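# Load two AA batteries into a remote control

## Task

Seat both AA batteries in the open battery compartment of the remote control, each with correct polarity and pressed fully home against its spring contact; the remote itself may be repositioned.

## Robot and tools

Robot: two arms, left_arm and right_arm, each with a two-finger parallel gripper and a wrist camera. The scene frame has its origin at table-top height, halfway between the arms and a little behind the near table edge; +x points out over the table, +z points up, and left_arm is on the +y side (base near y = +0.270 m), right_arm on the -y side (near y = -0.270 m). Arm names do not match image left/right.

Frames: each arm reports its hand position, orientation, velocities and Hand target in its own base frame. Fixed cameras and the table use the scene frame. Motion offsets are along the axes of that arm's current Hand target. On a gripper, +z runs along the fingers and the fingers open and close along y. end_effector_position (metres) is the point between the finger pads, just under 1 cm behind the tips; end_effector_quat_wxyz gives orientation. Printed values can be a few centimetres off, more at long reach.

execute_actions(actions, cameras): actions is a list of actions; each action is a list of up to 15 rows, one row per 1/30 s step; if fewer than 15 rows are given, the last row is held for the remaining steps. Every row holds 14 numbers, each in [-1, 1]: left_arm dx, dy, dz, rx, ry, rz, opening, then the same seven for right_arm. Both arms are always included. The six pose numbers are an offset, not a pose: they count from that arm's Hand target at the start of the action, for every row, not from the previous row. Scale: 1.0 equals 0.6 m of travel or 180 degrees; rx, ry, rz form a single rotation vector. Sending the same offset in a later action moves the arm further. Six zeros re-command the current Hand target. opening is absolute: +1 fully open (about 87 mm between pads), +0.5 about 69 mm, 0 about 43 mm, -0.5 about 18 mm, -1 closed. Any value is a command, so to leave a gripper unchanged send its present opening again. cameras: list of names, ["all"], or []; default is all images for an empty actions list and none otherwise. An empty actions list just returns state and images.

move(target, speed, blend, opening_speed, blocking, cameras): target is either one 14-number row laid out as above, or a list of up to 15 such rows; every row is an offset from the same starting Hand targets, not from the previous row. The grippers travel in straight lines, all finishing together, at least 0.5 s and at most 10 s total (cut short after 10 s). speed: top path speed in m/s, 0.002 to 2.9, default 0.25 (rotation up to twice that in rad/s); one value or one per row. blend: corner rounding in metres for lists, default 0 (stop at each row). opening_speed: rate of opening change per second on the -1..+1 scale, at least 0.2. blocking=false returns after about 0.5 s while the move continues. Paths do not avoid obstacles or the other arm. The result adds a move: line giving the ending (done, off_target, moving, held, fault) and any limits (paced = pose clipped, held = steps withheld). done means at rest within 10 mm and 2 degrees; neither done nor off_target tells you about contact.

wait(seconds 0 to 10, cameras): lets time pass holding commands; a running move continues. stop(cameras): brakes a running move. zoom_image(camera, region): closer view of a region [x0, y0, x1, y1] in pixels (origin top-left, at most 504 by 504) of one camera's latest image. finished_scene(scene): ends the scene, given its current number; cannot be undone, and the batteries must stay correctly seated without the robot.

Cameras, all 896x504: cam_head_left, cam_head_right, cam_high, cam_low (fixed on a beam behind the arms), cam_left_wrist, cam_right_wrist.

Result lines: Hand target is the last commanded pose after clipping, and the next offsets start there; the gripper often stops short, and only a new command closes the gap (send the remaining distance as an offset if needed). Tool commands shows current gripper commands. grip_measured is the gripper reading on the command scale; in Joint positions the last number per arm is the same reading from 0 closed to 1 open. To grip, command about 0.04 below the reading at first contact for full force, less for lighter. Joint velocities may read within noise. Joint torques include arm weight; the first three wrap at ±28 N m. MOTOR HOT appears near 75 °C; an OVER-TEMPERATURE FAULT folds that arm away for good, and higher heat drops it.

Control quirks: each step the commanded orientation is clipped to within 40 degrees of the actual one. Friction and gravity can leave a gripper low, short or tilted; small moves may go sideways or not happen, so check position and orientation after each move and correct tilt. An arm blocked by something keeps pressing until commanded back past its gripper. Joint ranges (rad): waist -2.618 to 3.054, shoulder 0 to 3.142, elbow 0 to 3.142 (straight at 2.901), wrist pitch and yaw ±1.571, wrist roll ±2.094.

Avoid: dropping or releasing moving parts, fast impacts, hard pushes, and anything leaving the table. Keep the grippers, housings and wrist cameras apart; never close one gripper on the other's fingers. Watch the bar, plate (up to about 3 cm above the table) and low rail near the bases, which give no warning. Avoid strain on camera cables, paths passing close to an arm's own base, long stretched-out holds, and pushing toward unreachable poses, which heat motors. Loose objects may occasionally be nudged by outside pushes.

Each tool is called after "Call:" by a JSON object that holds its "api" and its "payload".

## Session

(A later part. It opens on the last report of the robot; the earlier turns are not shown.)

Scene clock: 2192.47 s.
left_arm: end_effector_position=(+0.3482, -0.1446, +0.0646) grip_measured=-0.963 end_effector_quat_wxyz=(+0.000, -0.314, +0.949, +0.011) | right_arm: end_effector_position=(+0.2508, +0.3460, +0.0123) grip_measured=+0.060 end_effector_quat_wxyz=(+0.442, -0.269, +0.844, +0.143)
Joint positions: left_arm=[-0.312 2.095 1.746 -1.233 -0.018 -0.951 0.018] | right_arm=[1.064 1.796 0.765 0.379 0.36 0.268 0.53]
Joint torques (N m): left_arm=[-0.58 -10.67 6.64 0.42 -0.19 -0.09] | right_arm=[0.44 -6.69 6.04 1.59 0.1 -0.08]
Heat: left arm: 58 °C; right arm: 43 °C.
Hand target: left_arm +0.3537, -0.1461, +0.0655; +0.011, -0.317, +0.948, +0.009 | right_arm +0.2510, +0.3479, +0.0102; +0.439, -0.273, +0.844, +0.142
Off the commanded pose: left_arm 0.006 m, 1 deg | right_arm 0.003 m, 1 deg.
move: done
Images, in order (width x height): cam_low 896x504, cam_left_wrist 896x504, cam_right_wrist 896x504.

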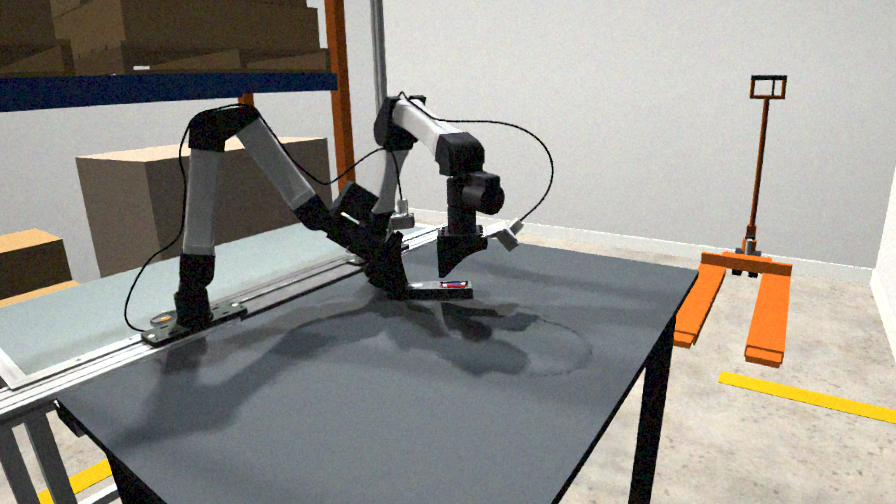

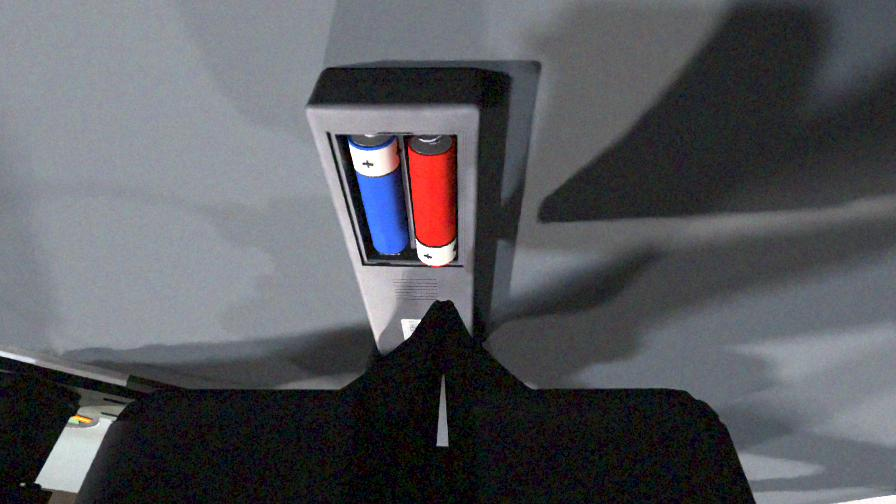

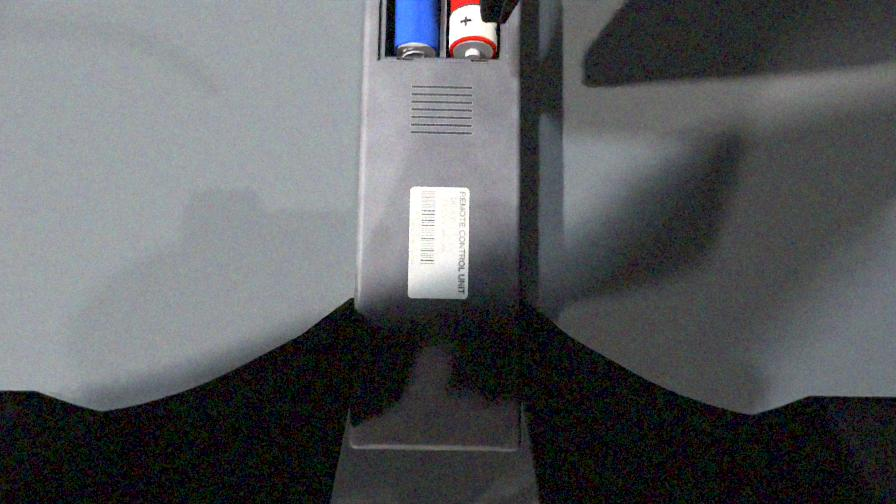

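Call:
{"api": "move", "payload": {"target": [[-0.0125,0.004,0.045,0,0,0,-1,0,0,0,0,0,0,-0.15],[-0.0125,0.004,0.09,0,0,0,-1,0,0,0,0,0,0,-0.15]], "speed": 0.06, "cameras": ["cam_low","cam_left_wrist","cam_right_wrist"]}}

Call:
{"api": "zoom_image", "payload": {"camera": "cam_low", "region": [400, 250, 500, 310]}}

Call:
{"api": "zoom_image", "payload": {"camera": "cam_left_wrist", "region": [330, 200, 510, 440]}}

Call:
{"api": "zoom_image", "payload": {"camera": "cam_right_wrist", "region": [350, 0, 550, 110]}}

Scene clock: 2212.57 s.
left_arm: end_effector_position=(+0.3552, -0.1476, +0.0405) grip_measured=-0.963 end_effector_quat_wxyz=(+0.007, -0.316, +0.949, -0.013) | right_arm: end_effector_position=(+0.2508, +0.3461, +0.0123) grip_measured=+0.060 end_effector_quat_wxyz=(+0.442, -0.269, +0.844, +0.144)
Joint positions: left_arm=[-0.3 2.103 1.659 -1.102 0.013 -0.944 0.018] | right_arm=[1.064 1.796 0.765 0.379 0.359 0.268 0.53]
Joint torques (N m): left_arm=[0.24 -7.06 1.91 0.98 -0.46 0.08] | right_arm=[0.5 -6.63 5.82 1.58 0.1 -0.1]
Heat: left arm: 61 °C; right arm: 43 °C.
Hand target: left_arm +0.3590, -0.1384, +0.0116; +0.011, -0.316, +0.948, +0.009 | right_arm +0.2510, +0.3479, +0.0102; +0.439, -0.273, +0.844, +0.142
Off the commanded pose: left_arm 0.030 m, 3 deg | right_arm 0.003 m, 1 deg.
move: off_target (left_arm)
Images, in order (width x height): cam_low 896x504, cam_left_wrist 896x504, cam_right_wrist 896x504.

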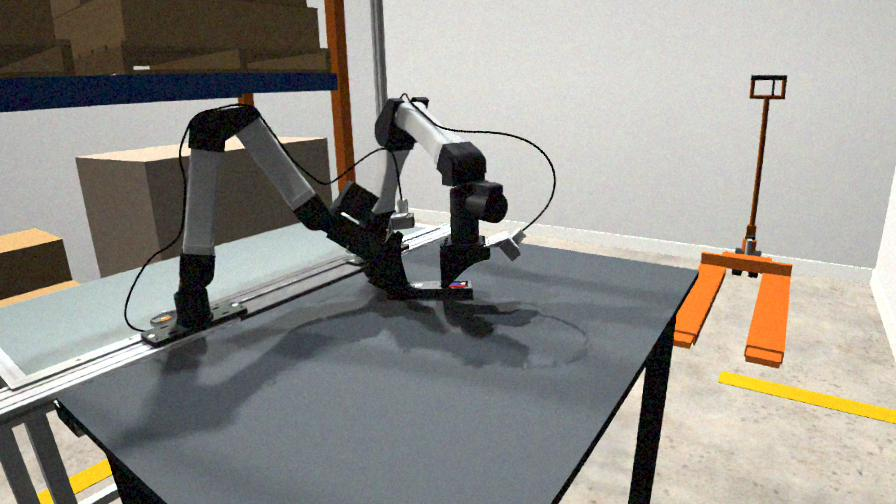

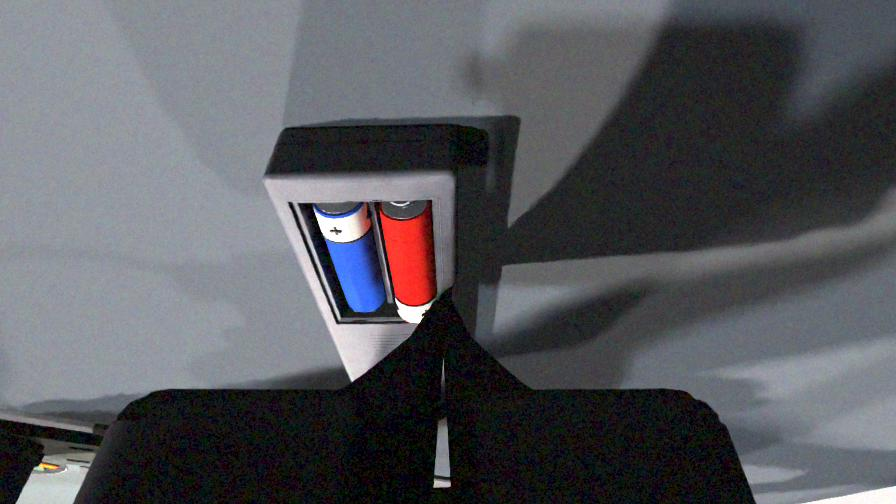

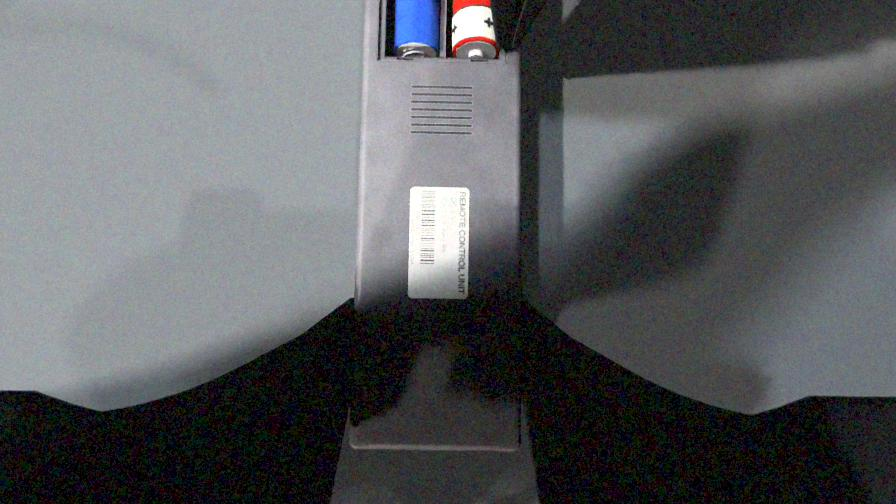

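Scaled by 5.040 from the camera's 896x504 image, which has a finer 1280x720 frame.

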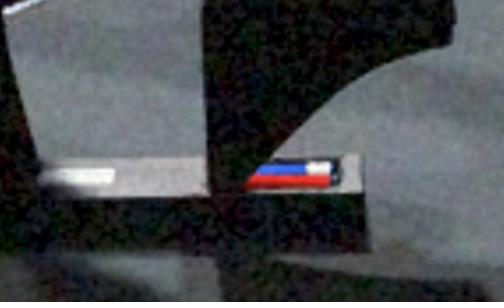

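Scaled by 2.100 from the camera's 896x504 image, which has a finer 1280x720 frame.

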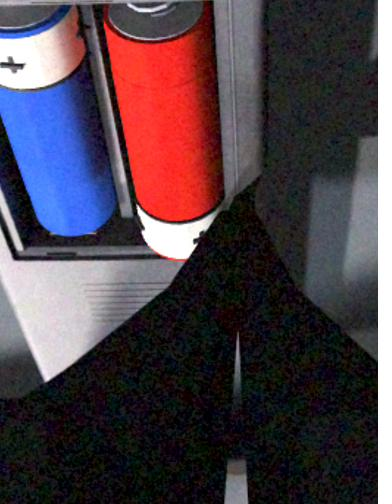

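Scaled by 2.520 from the camera's 896x504 image, which has a finer 1280x720 frame.

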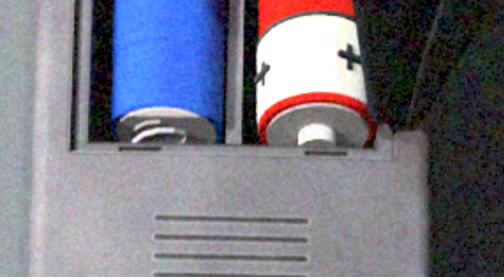

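Call:
{"api": "move", "payload": {"target": [[0,0.02,-0.1,0,0,0,-1,0,0,0,0,0,0,-0.15],[0,0.008,-0.07,0,0,0,-1,0,0,0,0,0,0,-0.15]], "speed": 0.12, "cameras": ["cam_left_wrist","cam_low","cam_right_wrist"]}}

Call:
{"api": "zoom_image", "payload": {"camera": "cam_left_wrist", "region": [330, 200, 510, 440]}}

Call:
{"api": "zoom_image", "payload": {"camera": "cam_right_wrist", "region": [350, 0, 550, 110]}}

Scene clock: 2223.67 s.
left_arm: end_effector_position=(+0.3472, -0.1354, +0.0518) grip_measured=-0.963 end_effector_quat_wxyz=(-0.006, -0.317, +0.948, +0.012) | right_arm: end_effector_position=(+0.2506, +0.3462, +0.0123) grip_measured=+0.060 end_effector_quat_wxyz=(+0.441, -0.269, +0.844, +0.144)
Joint positions: left_arm=[-0.288 2.099 1.698 -1.193 -0.012 -0.932 0.018] | right_arm=[1.064 1.796 0.765 0.379 0.358 0.268 0.53]
Joint torques (N m): left_arm=[-0.42 -11 6.72 0.47 -0.24 -0.01] | right_arm=[0.68 -6.69 6.15 1.58 0.12 -0.07]
Heat: left arm: 60 °C; right arm: 43 °C.
Hand target: left_arm +0.3555, -0.1357, +0.0537; +0.011, -0.316, +0.949, +0.009 | right_arm +0.2510, +0.3479, +0.0102; +0.439, -0.273, +0.844, +0.142
Off the commanded pose: left_arm 0.008 m, 2 deg | right_arm 0.003 m, 1 deg.
move: done
Images, in order (width x height): cam_low 896x504, cam_left_wrist 896x504, cam_right_wrist 896x504.

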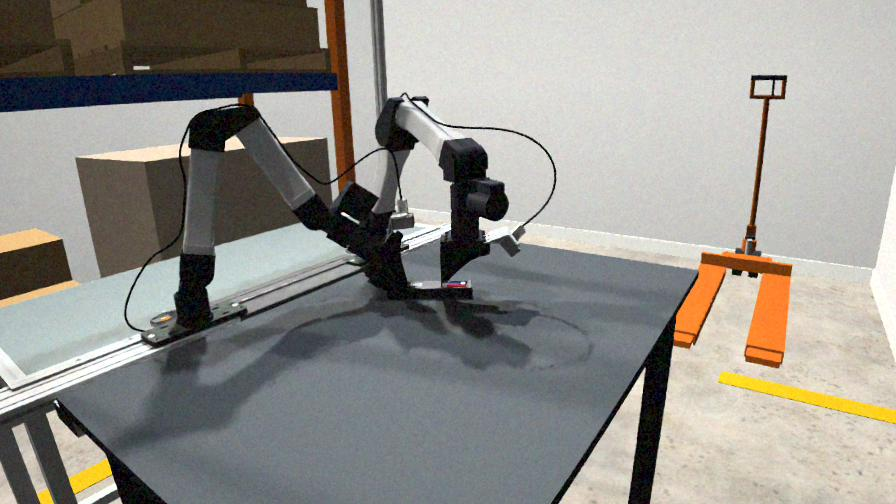

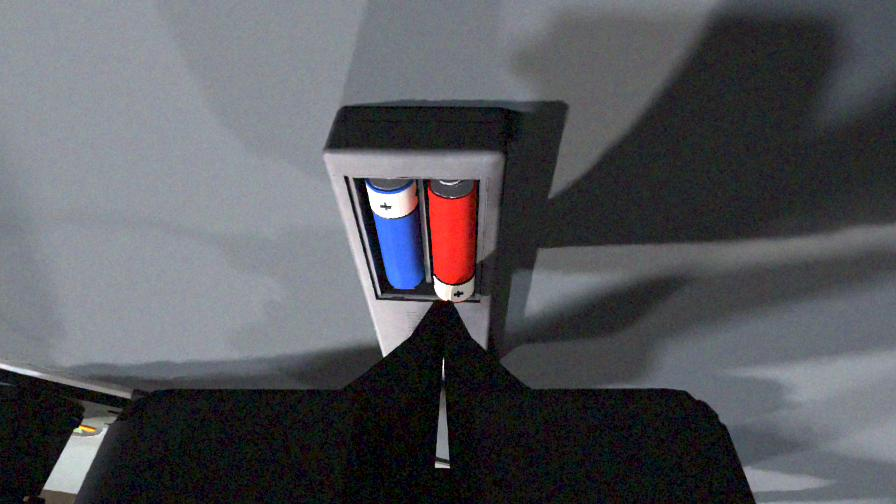

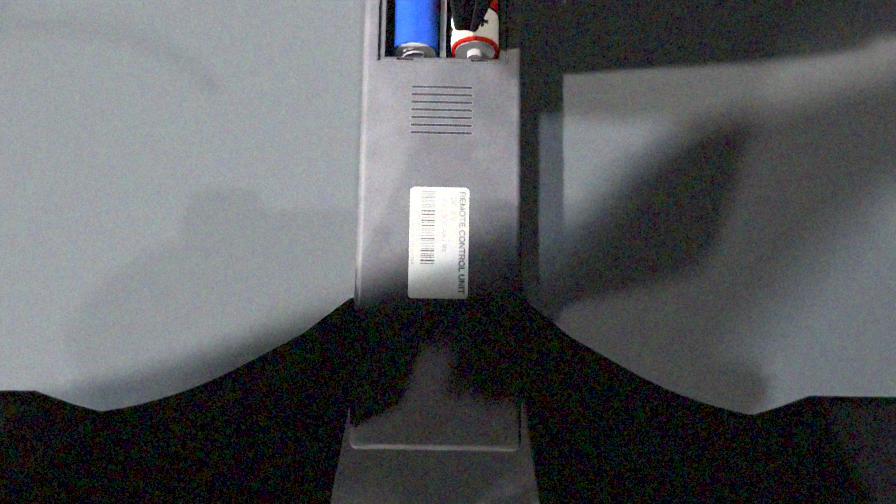

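Scaled by 2.100 from the camera's 896x504 image, which has a finer 1280x720 frame.

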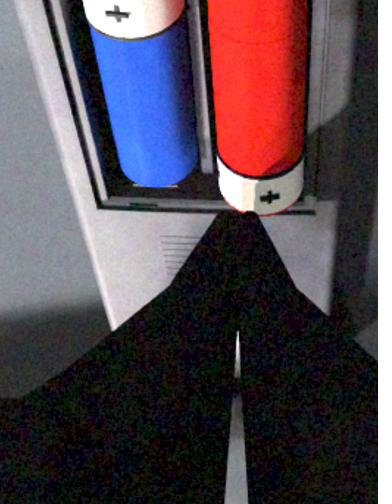

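Scaled by 2.520 from the camera's 896x504 image, which has a finer 1280x720 frame.

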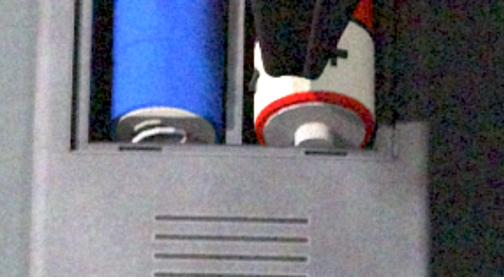

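Call:
{"api": "move", "payload": {"target": [[-0.004,-0.007,0.0,0,0,0,-0.8,0,0,0,0,0,0,-0.15],[-0.004,-0.007,0.075,0,0,0,-0.8,0,0,0,0,0,0,-0.15]], "speed": 0.05, "cameras": ["cam_left_wrist","cam_low","cam_right_wrist"]}}

Call:
{"api": "zoom_image", "payload": {"camera": "cam_left_wrist", "region": [330, 200, 510, 440]}}

Call:
{"api": "zoom_image", "payload": {"camera": "cam_right_wrist", "region": [350, 0, 550, 110]}}

Call:
{"api": "zoom_image", "payload": {"camera": "cam_low", "region": [400, 250, 500, 310]}}

Scene clock: 2236.93 s.
left_arm: end_effector_position=(+0.3566, -0.1414, +0.0427) grip_measured=-0.800 end_effector_quat_wxyz=(+0.010, -0.317, +0.948, -0.010) | right_arm: end_effector_position=(+0.2506, +0.3462, +0.0123) grip_measured=+0.060 end_effector_quat_wxyz=(+0.441, -0.269, +0.844, +0.144)
Joint positions: left_arm=[-0.288 2.096 1.659 -1.106 0.006 -0.932 0.1] | right_arm=[1.064 1.796 0.765 0.379 0.358 0.268 0.53]
Joint torques (N m): left_arm=[-0.28 -6.11 1.55 1.11 -0.4 0.02] | right_arm=[0.42 -6.6 5.9 1.59 0.12 -0.11]
Heat: left arm: 60 °C; right arm: 43 °C.
Hand target: left_arm +0.3606, -0.1365, +0.0087; +0.011, -0.316, +0.949, +0.009 | right_arm +0.2510, +0.3479, +0.0102; +0.439, -0.273, +0.844, +0.142
Off the commanded pose: left_arm 0.034 m, 2 deg | right_arm 0.003 m, 1 deg.
move: off_target (left_arm)
Images, in order (width x height): cam_low 896x504, cam_left_wrist 896x504, cam_right_wrist 896x504.

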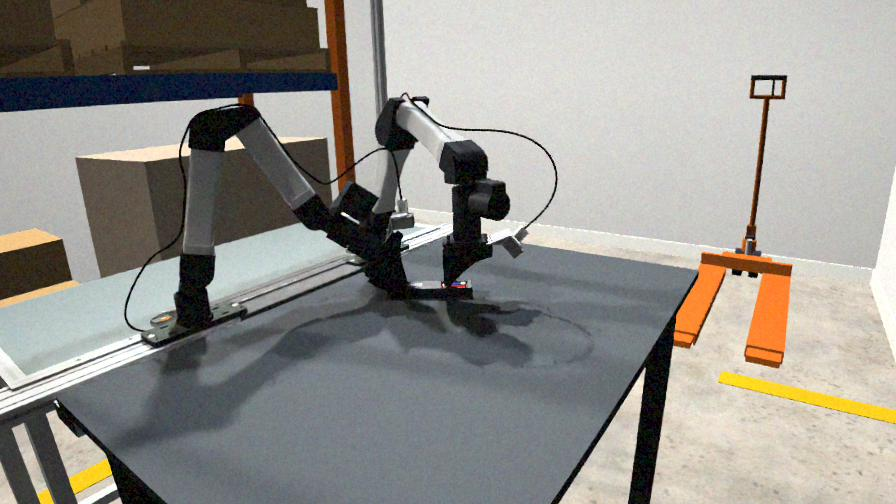

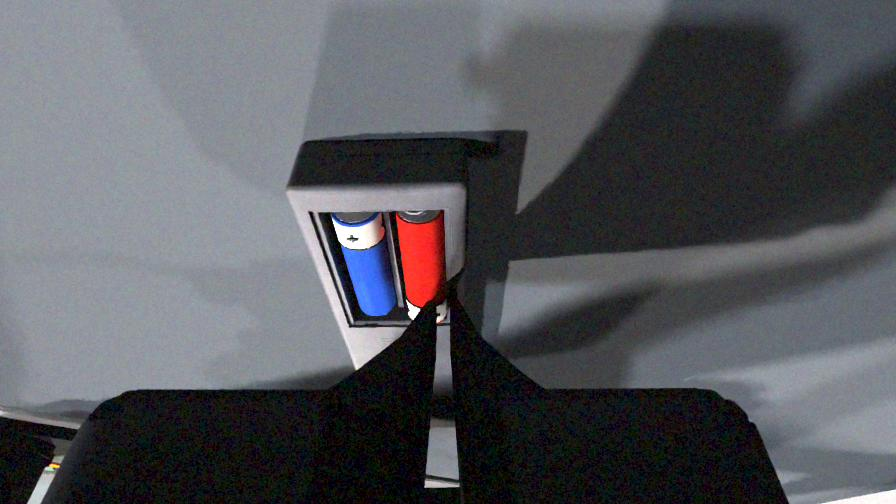

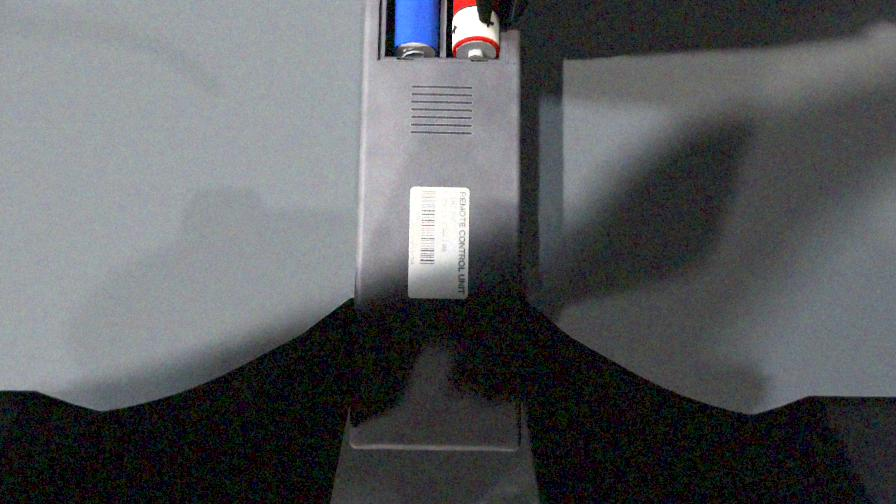

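Scaled by 2.100 from the camera's 896x504 image, which has a finer 1280x720 frame.

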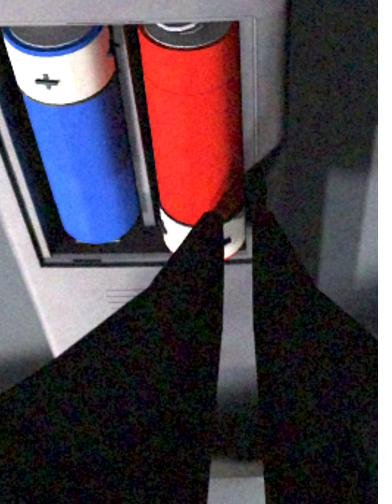

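Scaled by 2.520 from the camera's 896x504 image, which has a finer 1280x720 frame.

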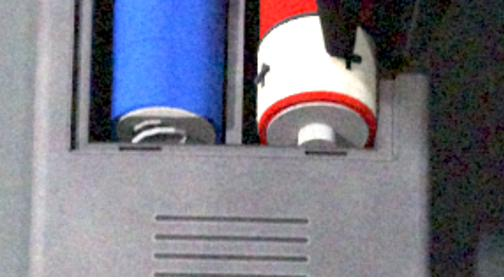

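Scaled by 5.040 from the camera's 896x504 image, which has a finer 1280x720 frame.

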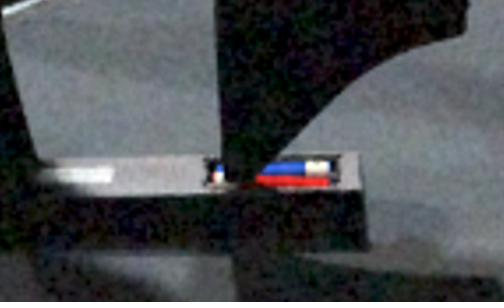

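Call:
{"api": "move", "payload": {"target": [[0,0.011,-0.085,0,0,0,-1,0,0,0,0,0,0,-0.15],[0.004,0.011,-0.02,0,0,0,-1,0,0,0,0,0,0,-0.15],[0.004,0.011,0.0,0,0,0,-1,0,0,0,0,0,0,-0.15]], "speed": 0.06, "cameras": ["cam_left_wrist","cam_low","cam_right_wrist"]}}

Call:
{"api": "zoom_image", "payload": {"camera": "cam_left_wrist", "region": [330, 200, 510, 440]}}

Call:
{"api": "zoom_image", "payload": {"camera": "cam_right_wrist", "region": [350, 0, 550, 110]}}

Call:
{"api": "zoom_image", "payload": {"camera": "cam_low", "region": [400, 250, 500, 310]}}

Scene clock: 2257.27 s.
left_arm: end_effector_position=(+0.3496, -0.1376, +0.0428) grip_measured=-0.963 end_effector_quat_wxyz=(+0.010, -0.315, +0.949, -0.007) | right_arm: end_effector_position=(+0.2506, +0.3462, +0.0123) grip_measured=+0.060 end_effector_quat_wxyz=(+0.441, -0.269, +0.844, +0.144)
Joint positions: left_arm=[-0.286 2.069 1.619 -1.095 0 -0.927 0.018] | right_arm=[1.064 1.796 0.765 0.379 0.358 0.268 0.53]
Joint torques (N m): left_arm=[0.01 -5.72 1.54 1.12 -0.34 0.06] | right_arm=[0.53 -6.84 5.82 1.59 0.1 -0.13]
Heat: left arm: 58 °C; right arm: 43 °C.
Hand target: left_arm +0.3548, -0.1327, +0.0088; +0.011, -0.316, +0.949, +0.009 | right_arm +0.2510, +0.3479, +0.0102; +0.439, -0.273, +0.844, +0.142
Off the commanded pose: left_arm 0.035 m, 2 deg | right_arm 0.003 m, 1 deg.
move: off_target (left_arm)
Images, in order (width x height): cam_low 896x504, cam_left_wrist 896x504, cam_right_wrist 896x504.

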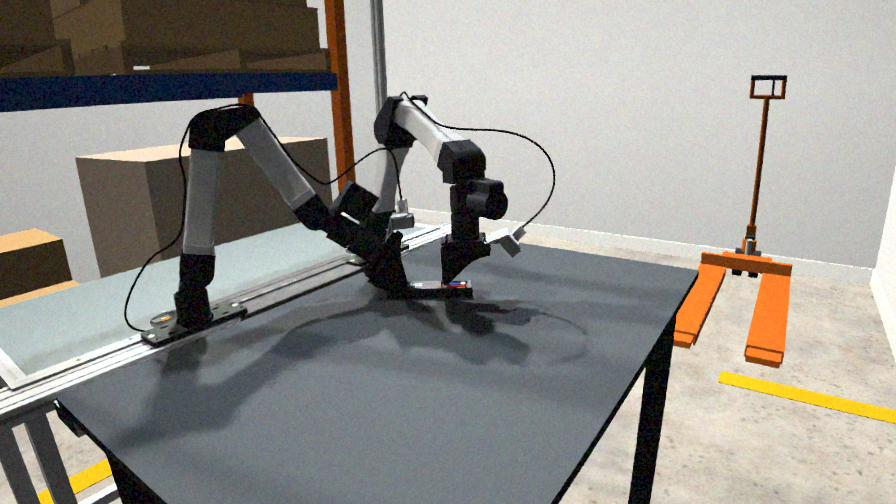

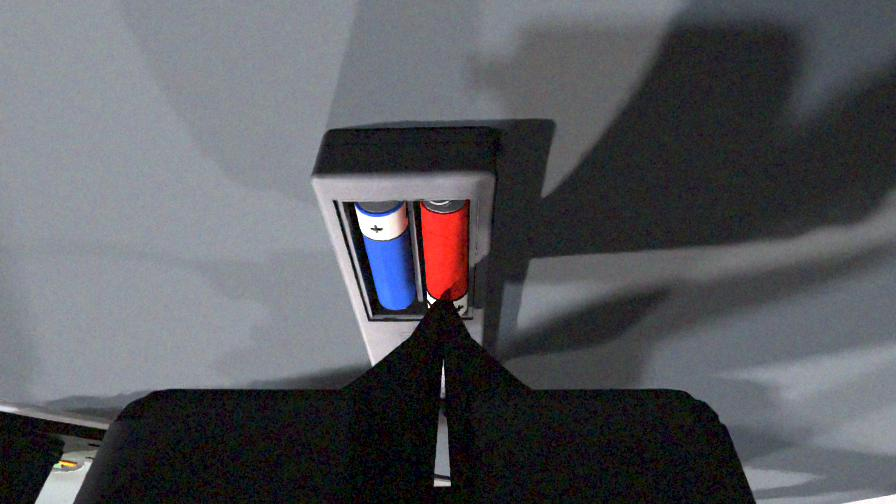

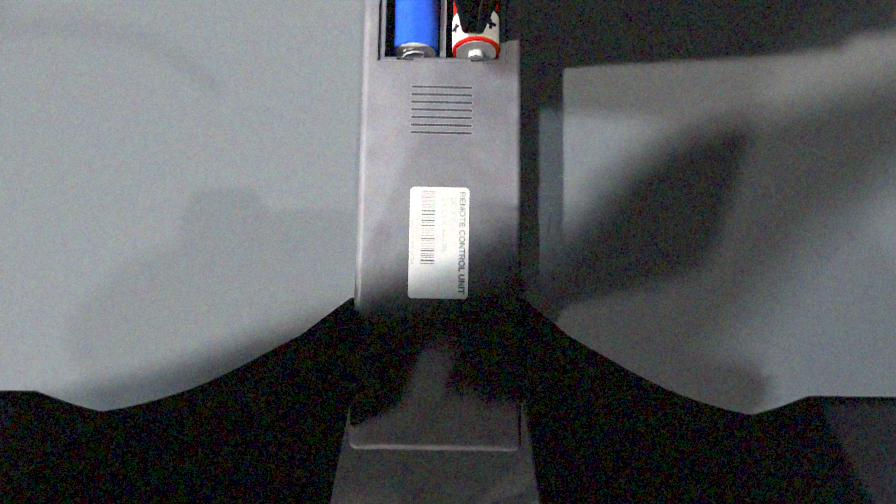

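Scaled by 2.100 from the camera's 896x504 image, which has a finer 1280x720 frame.

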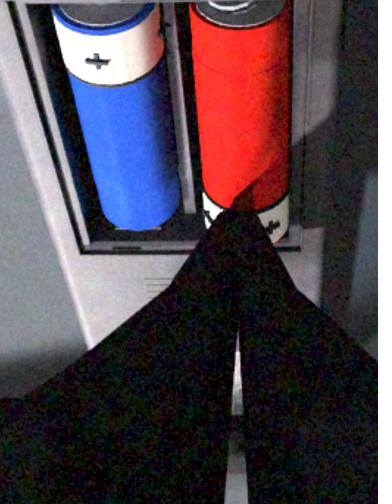

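Scaled by 2.520 from the camera's 896x504 image, which has a finer 1280x720 frame.

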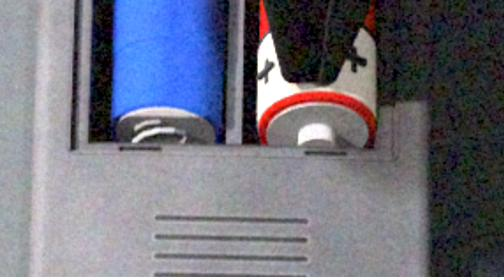

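Scaled by 5.040 from the camera's 896x504 image, which has a finer 1280x720 frame.

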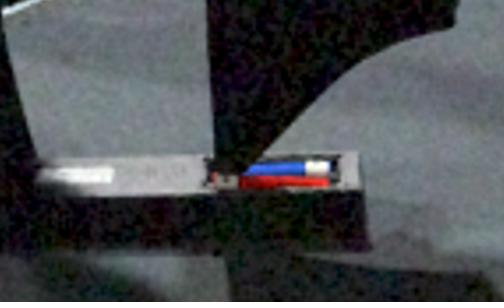

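Squarely centred. Press harder, with +u.

Call:
{"api": "move", "payload": {"target": [[0,0,0.04,0,0,0,-1,0,0,0,0,0,0,-0.15],[-0.025,0,0.05,0,0,0,-1,0,0,0,0,0,0,-0.15]], "speed": 0.05, "cameras": ["cam_left_wrist","cam_low","cam_right_wrist"]}}

Call:
{"api": "zoom_image", "payload": {"camera": "cam_right_wrist", "region": [350, 0, 550, 110]}}

Call:
{"api": "zoom_image", "payload": {"camera": "cam_low", "region": [400, 250, 500, 310]}}

Scene clock: 2267.63 s.
left_arm: end_effector_position=(+0.3534, -0.1370, +0.0377) grip_measured=-0.963 end_effector_quat_wxyz=(+0.004, -0.314, +0.949, -0.036) | right_arm: end_effector_position=(+0.2507, +0.3462, +0.0123) grip_measured=+0.060 end_effector_quat_wxyz=(+0.441, -0.269, +0.844, +0.144)
Joint positions: left_arm=[-0.258 2.068 1.59 -1.046 0.056 -0.898 0.018] | right_arm=[1.064 1.796 0.765 0.379 0.358 0.268 0.53]
Joint torques (N m): left_arm=[0.27 -0.88 2.13 1.42 -0.82 0.05] | right_arm=[0.58 -6.78 6.08 1.61 0.09 -0.09]
Heat: left arm: 57 °C; right arm: 43 °C.
Hand target: left_arm +0.3672, -0.1229, -0.0209; +0.011, -0.316, +0.949, +0.009 | right_arm +0.2510, +0.3479, +0.0102; +0.439, -0.273, +0.844, +0.142
Off the commanded pose: left_arm 0.062 m, 5 deg | right_arm 0.003 m, 1 deg.
move: off_target (left_arm)
Images, in order (width x height): cam_low 896x504, cam_left_wrist 896x504, cam_right_wrist 896x504.

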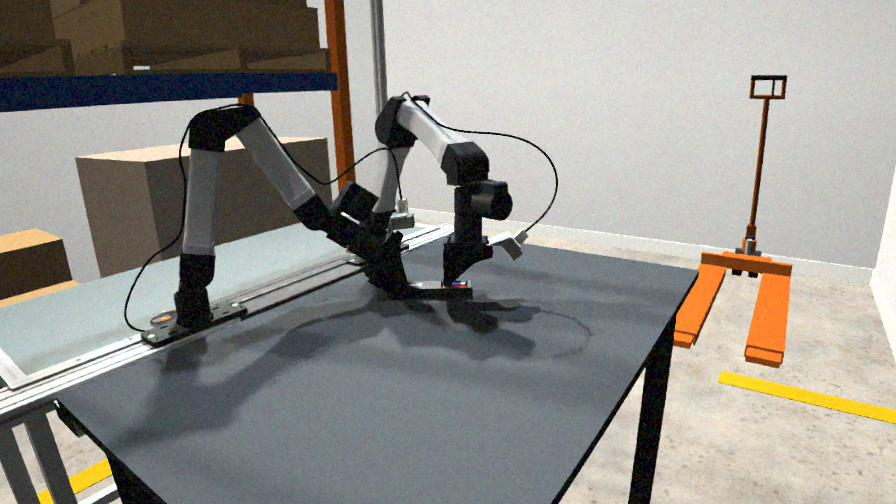

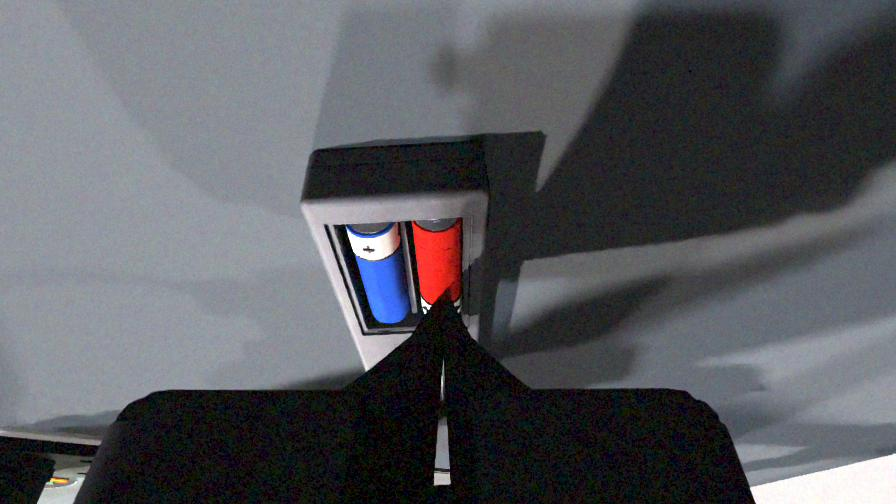

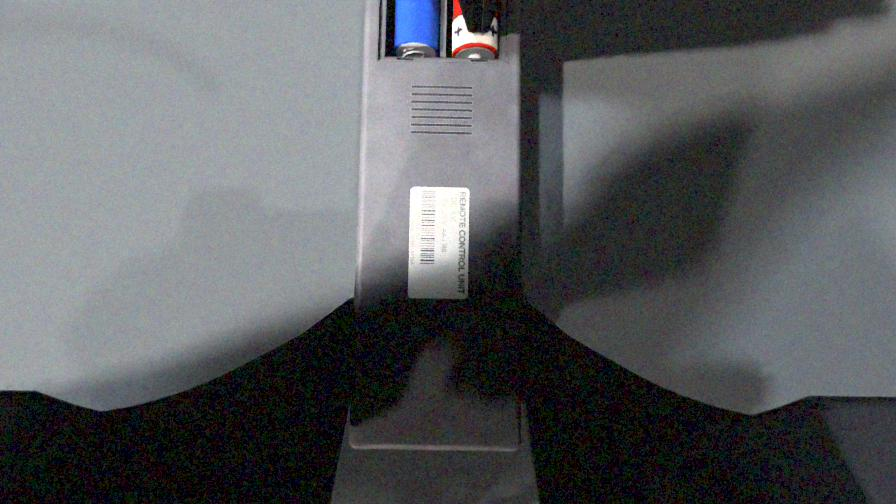

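Scaled by 2.520 from the camera's 896x504 image, which has a finer 1280x720 frame.

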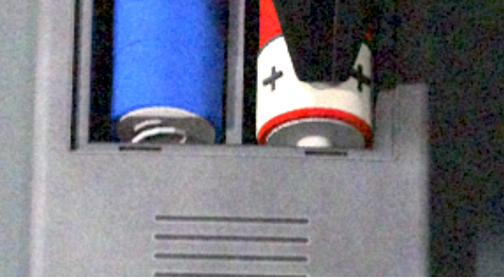

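Scaled by 5.040 from the camera's 896x504 image, which has a finer 1280x720 frame.

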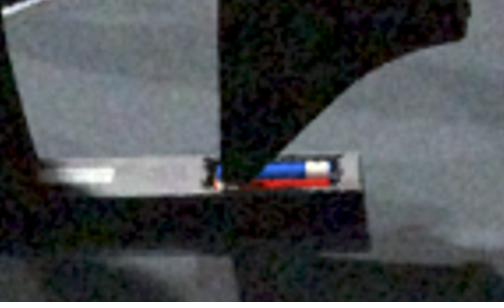

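Call:
{"api": "move", "payload": {"target": [[-0.01,0,0.02,0,0,0,-1,0,0,0,0,0,0,-0.15],[0.02,0.02,-0.15,0,0,0,-1,0,0,0,0,0,0,-0.15]], "speed": 0.08, "cameras": ["cam_left_wrist","cam_low","cam_right_wrist"]}}

Call:
{"api": "zoom_image", "payload": {"camera": "cam_right_wrist", "region": [350, 0, 550, 110]}}

Call:
{"api": "zoom_image", "payload": {"camera": "cam_low", "region": [400, 250, 500, 310]}}

Call:
{"api": "zoom_image", "payload": {"camera": "cam_left_wrist", "region": [270, 100, 510, 400]}}

Scene clock: 2292.83 s.
left_arm: end_effector_position=(+0.3437, -0.1216, +0.0549) grip_measured=-0.963 end_effector_quat_wxyz=(-0.007, -0.316, +0.949, +0.011) | right_arm: end_effector_position=(+0.2506, +0.3462, +0.0123) grip_measured=+0.060 end_effector_quat_wxyz=(+0.441, -0.269, +0.844, +0.144)
Joint positions: left_arm=[-0.256 2.071 1.667 -1.191 -0.011 -0.898 0.018] | right_arm=[1.064 1.796 0.765 0.379 0.358 0.268 0.53]
Joint torques (N m): left_arm=[-0.83 -12.56 8.29 0.17 -0.23 -0.07] | right_arm=[0.61 -6.82 5.94 1.57 0.07 -0.07]
Heat: left arm: 53 °C; right arm: 43 °C.
Hand target: left_arm +0.3491, -0.1227, +0.0690; +0.012, -0.316, +0.949, +0.009 | right_arm +0.2510, +0.3479, +0.0102; +0.439, -0.273, +0.844, +0.142
Off the commanded pose: left_arm 0.015 m, 2 deg | right_arm 0.003 m, 1 deg.
move: off_target (left_arm)
Images, in order (width x height): cam_low 896x504, cam_left_wrist 896x504, cam_right_wrist 896x504.

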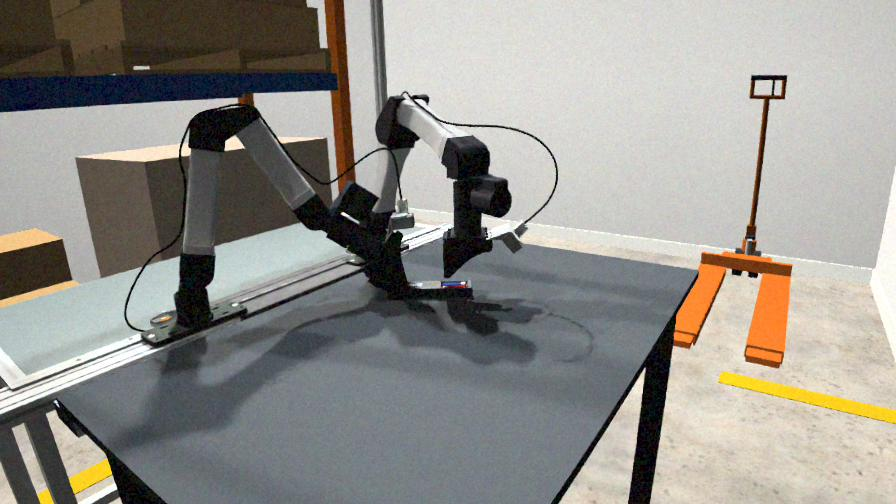

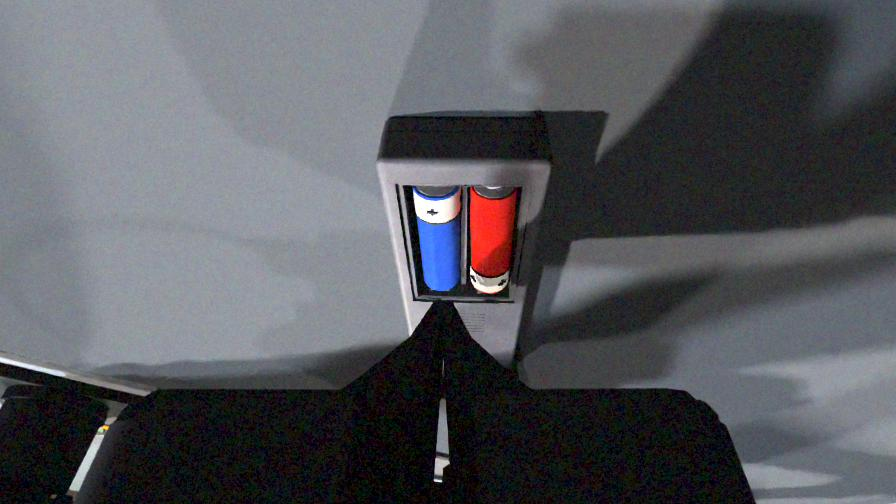

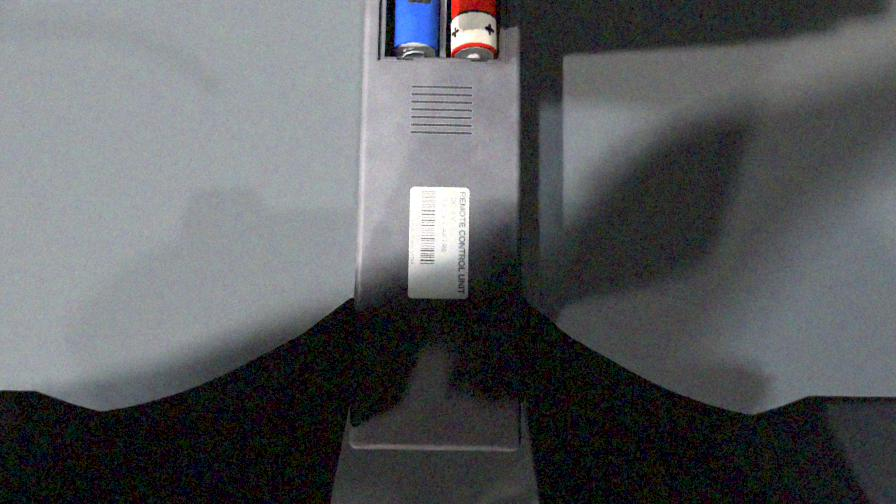

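Scaled by 2.520 from the camera's 896x504 image, which has a finer 1280x720 frame.

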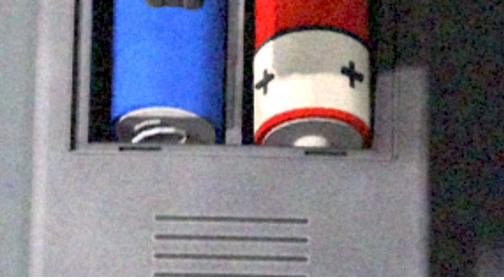

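Scaled by 5.040 from the camera's 896x504 image, which has a finer 1280x720 frame.

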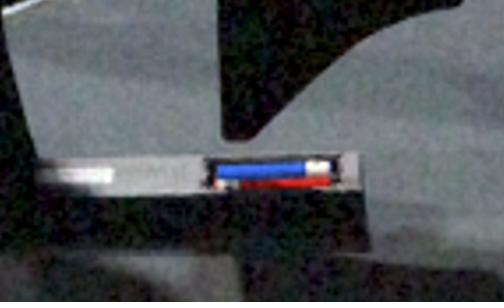

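Scaled by 1.680 from the camera's 896x504 image, which has a finer 1280x720 frame.

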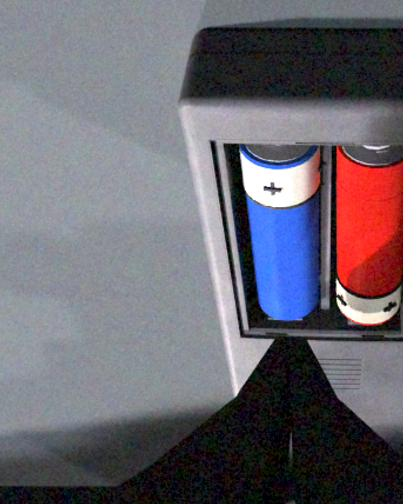

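Call:
{"api": "move", "payload": {"target": [[0.005,0.007,0.09,0,0,0,-1,0,0,0,0,0,0,-0.15],[0.005,0.007,-0.09,0,0,0,-1,0,0,0,0,0,0,-0.15]], "speed": 0.07, "cameras": ["cam_left_wrist","cam_low","cam_right_wrist"]}}

Call:
{"api": "zoom_image", "payload": {"camera": "cam_right_wrist", "region": [350, 0, 550, 110]}}

Call:
{"api": "zoom_image", "payload": {"camera": "cam_low", "region": [400, 250, 500, 310]}}

Call:
{"api": "zoom_image", "payload": {"camera": "cam_left_wrist", "region": [350, 100, 550, 340]}}

Scene clock: 2307.73 s.
left_arm: end_effector_position=(+0.3404, -0.1225, +0.1117) grip_measured=-0.963 end_effector_quat_wxyz=(-0.004, -0.315, +0.949, +0.010) | right_arm: end_effector_position=(+0.2506, +0.3462, +0.0123) grip_measured=+0.060 end_effector_quat_wxyz=(+0.441, -0.269, +0.844, +0.144)
Joint positions: left_arm=[-0.261 2.036 1.842 -1.394 -0.012 -0.902 0.018] | right_arm=[1.064 1.796 0.765 0.379 0.358 0.268 0.53]
Joint torques (N m): left_arm=[-0.68 -11.6 8.34 0.16 -0.24 -0.07] | right_arm=[0.7 -6.89 5.91 1.58 0.08 -0.09]
Heat: left arm: 55 °C; right arm: 43 °C.
Hand target: left_arm +0.3432, -0.1224, +0.1228; +0.011, -0.316, +0.949, +0.009 | right_arm +0.2510, +0.3479, +0.0102; +0.439, -0.273, +0.844, +0.142
Off the commanded pose: left_arm 0.012 m, 2 deg | right_arm 0.003 m, 1 deg.
move: off_target (left_arm)
Images, in order (width x height): cam_low 896x504, cam_left_wrist 896x504, cam_right_wrist 896x504.

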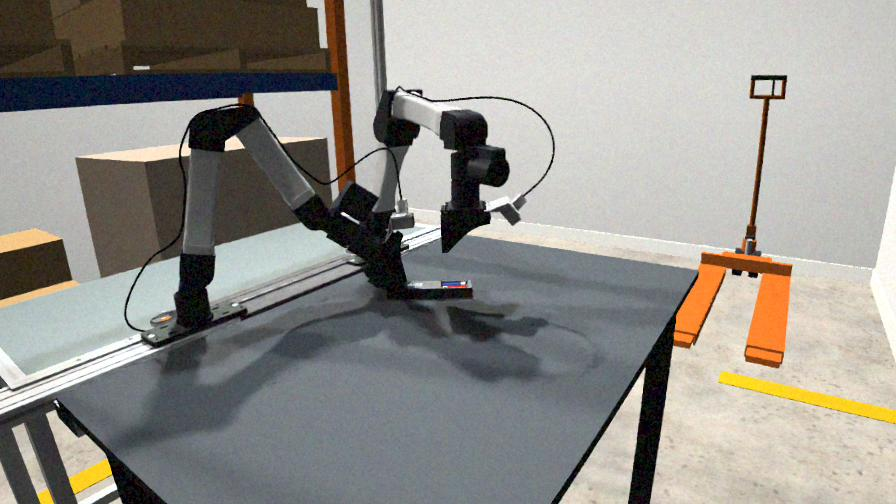

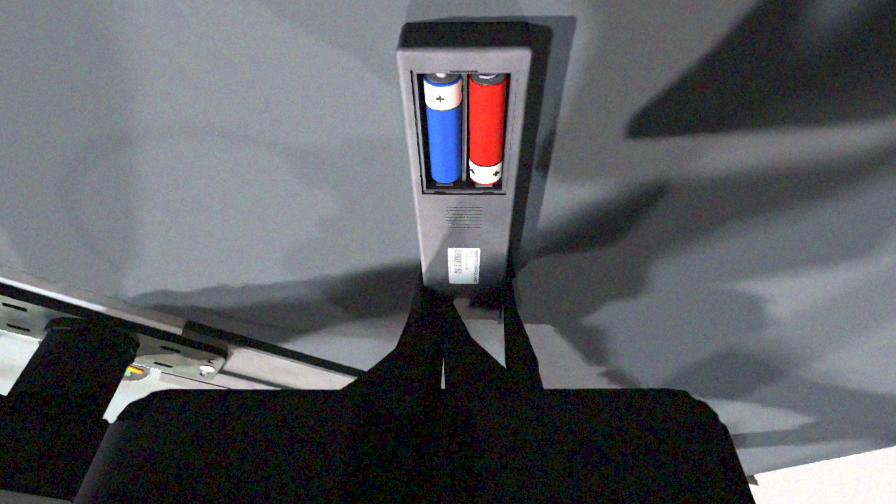

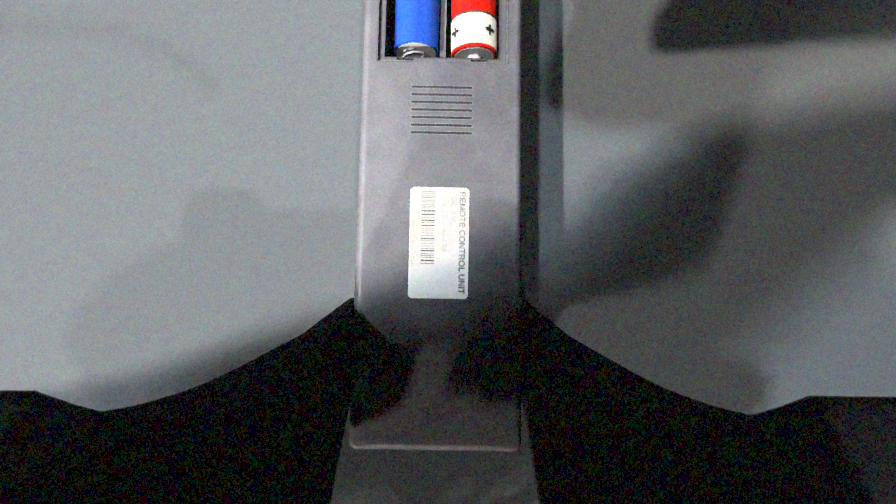

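Scaled by 2.520 from the camera's 896x504 image, which has a finer 1280x720 frame.

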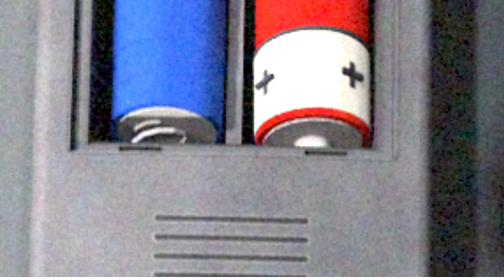

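Scaled by 5.040 from the camera's 896x504 image, which has a finer 1280x720 frame.

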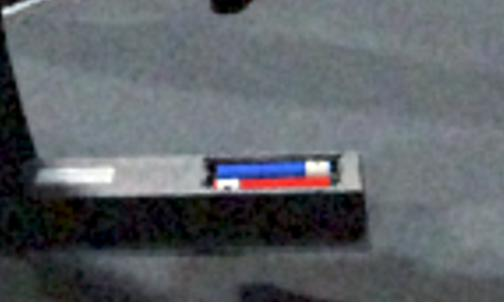

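Scaled by 2.100 from the camera's 896x504 image, which has a finer 1280x720 frame.

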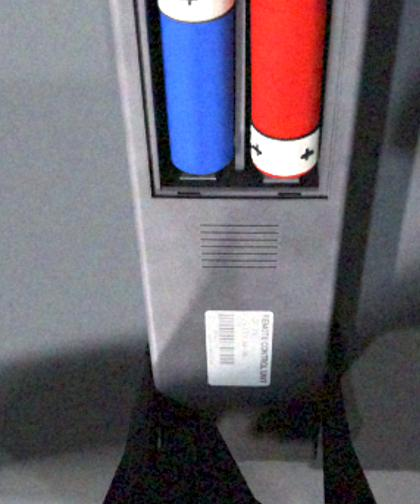

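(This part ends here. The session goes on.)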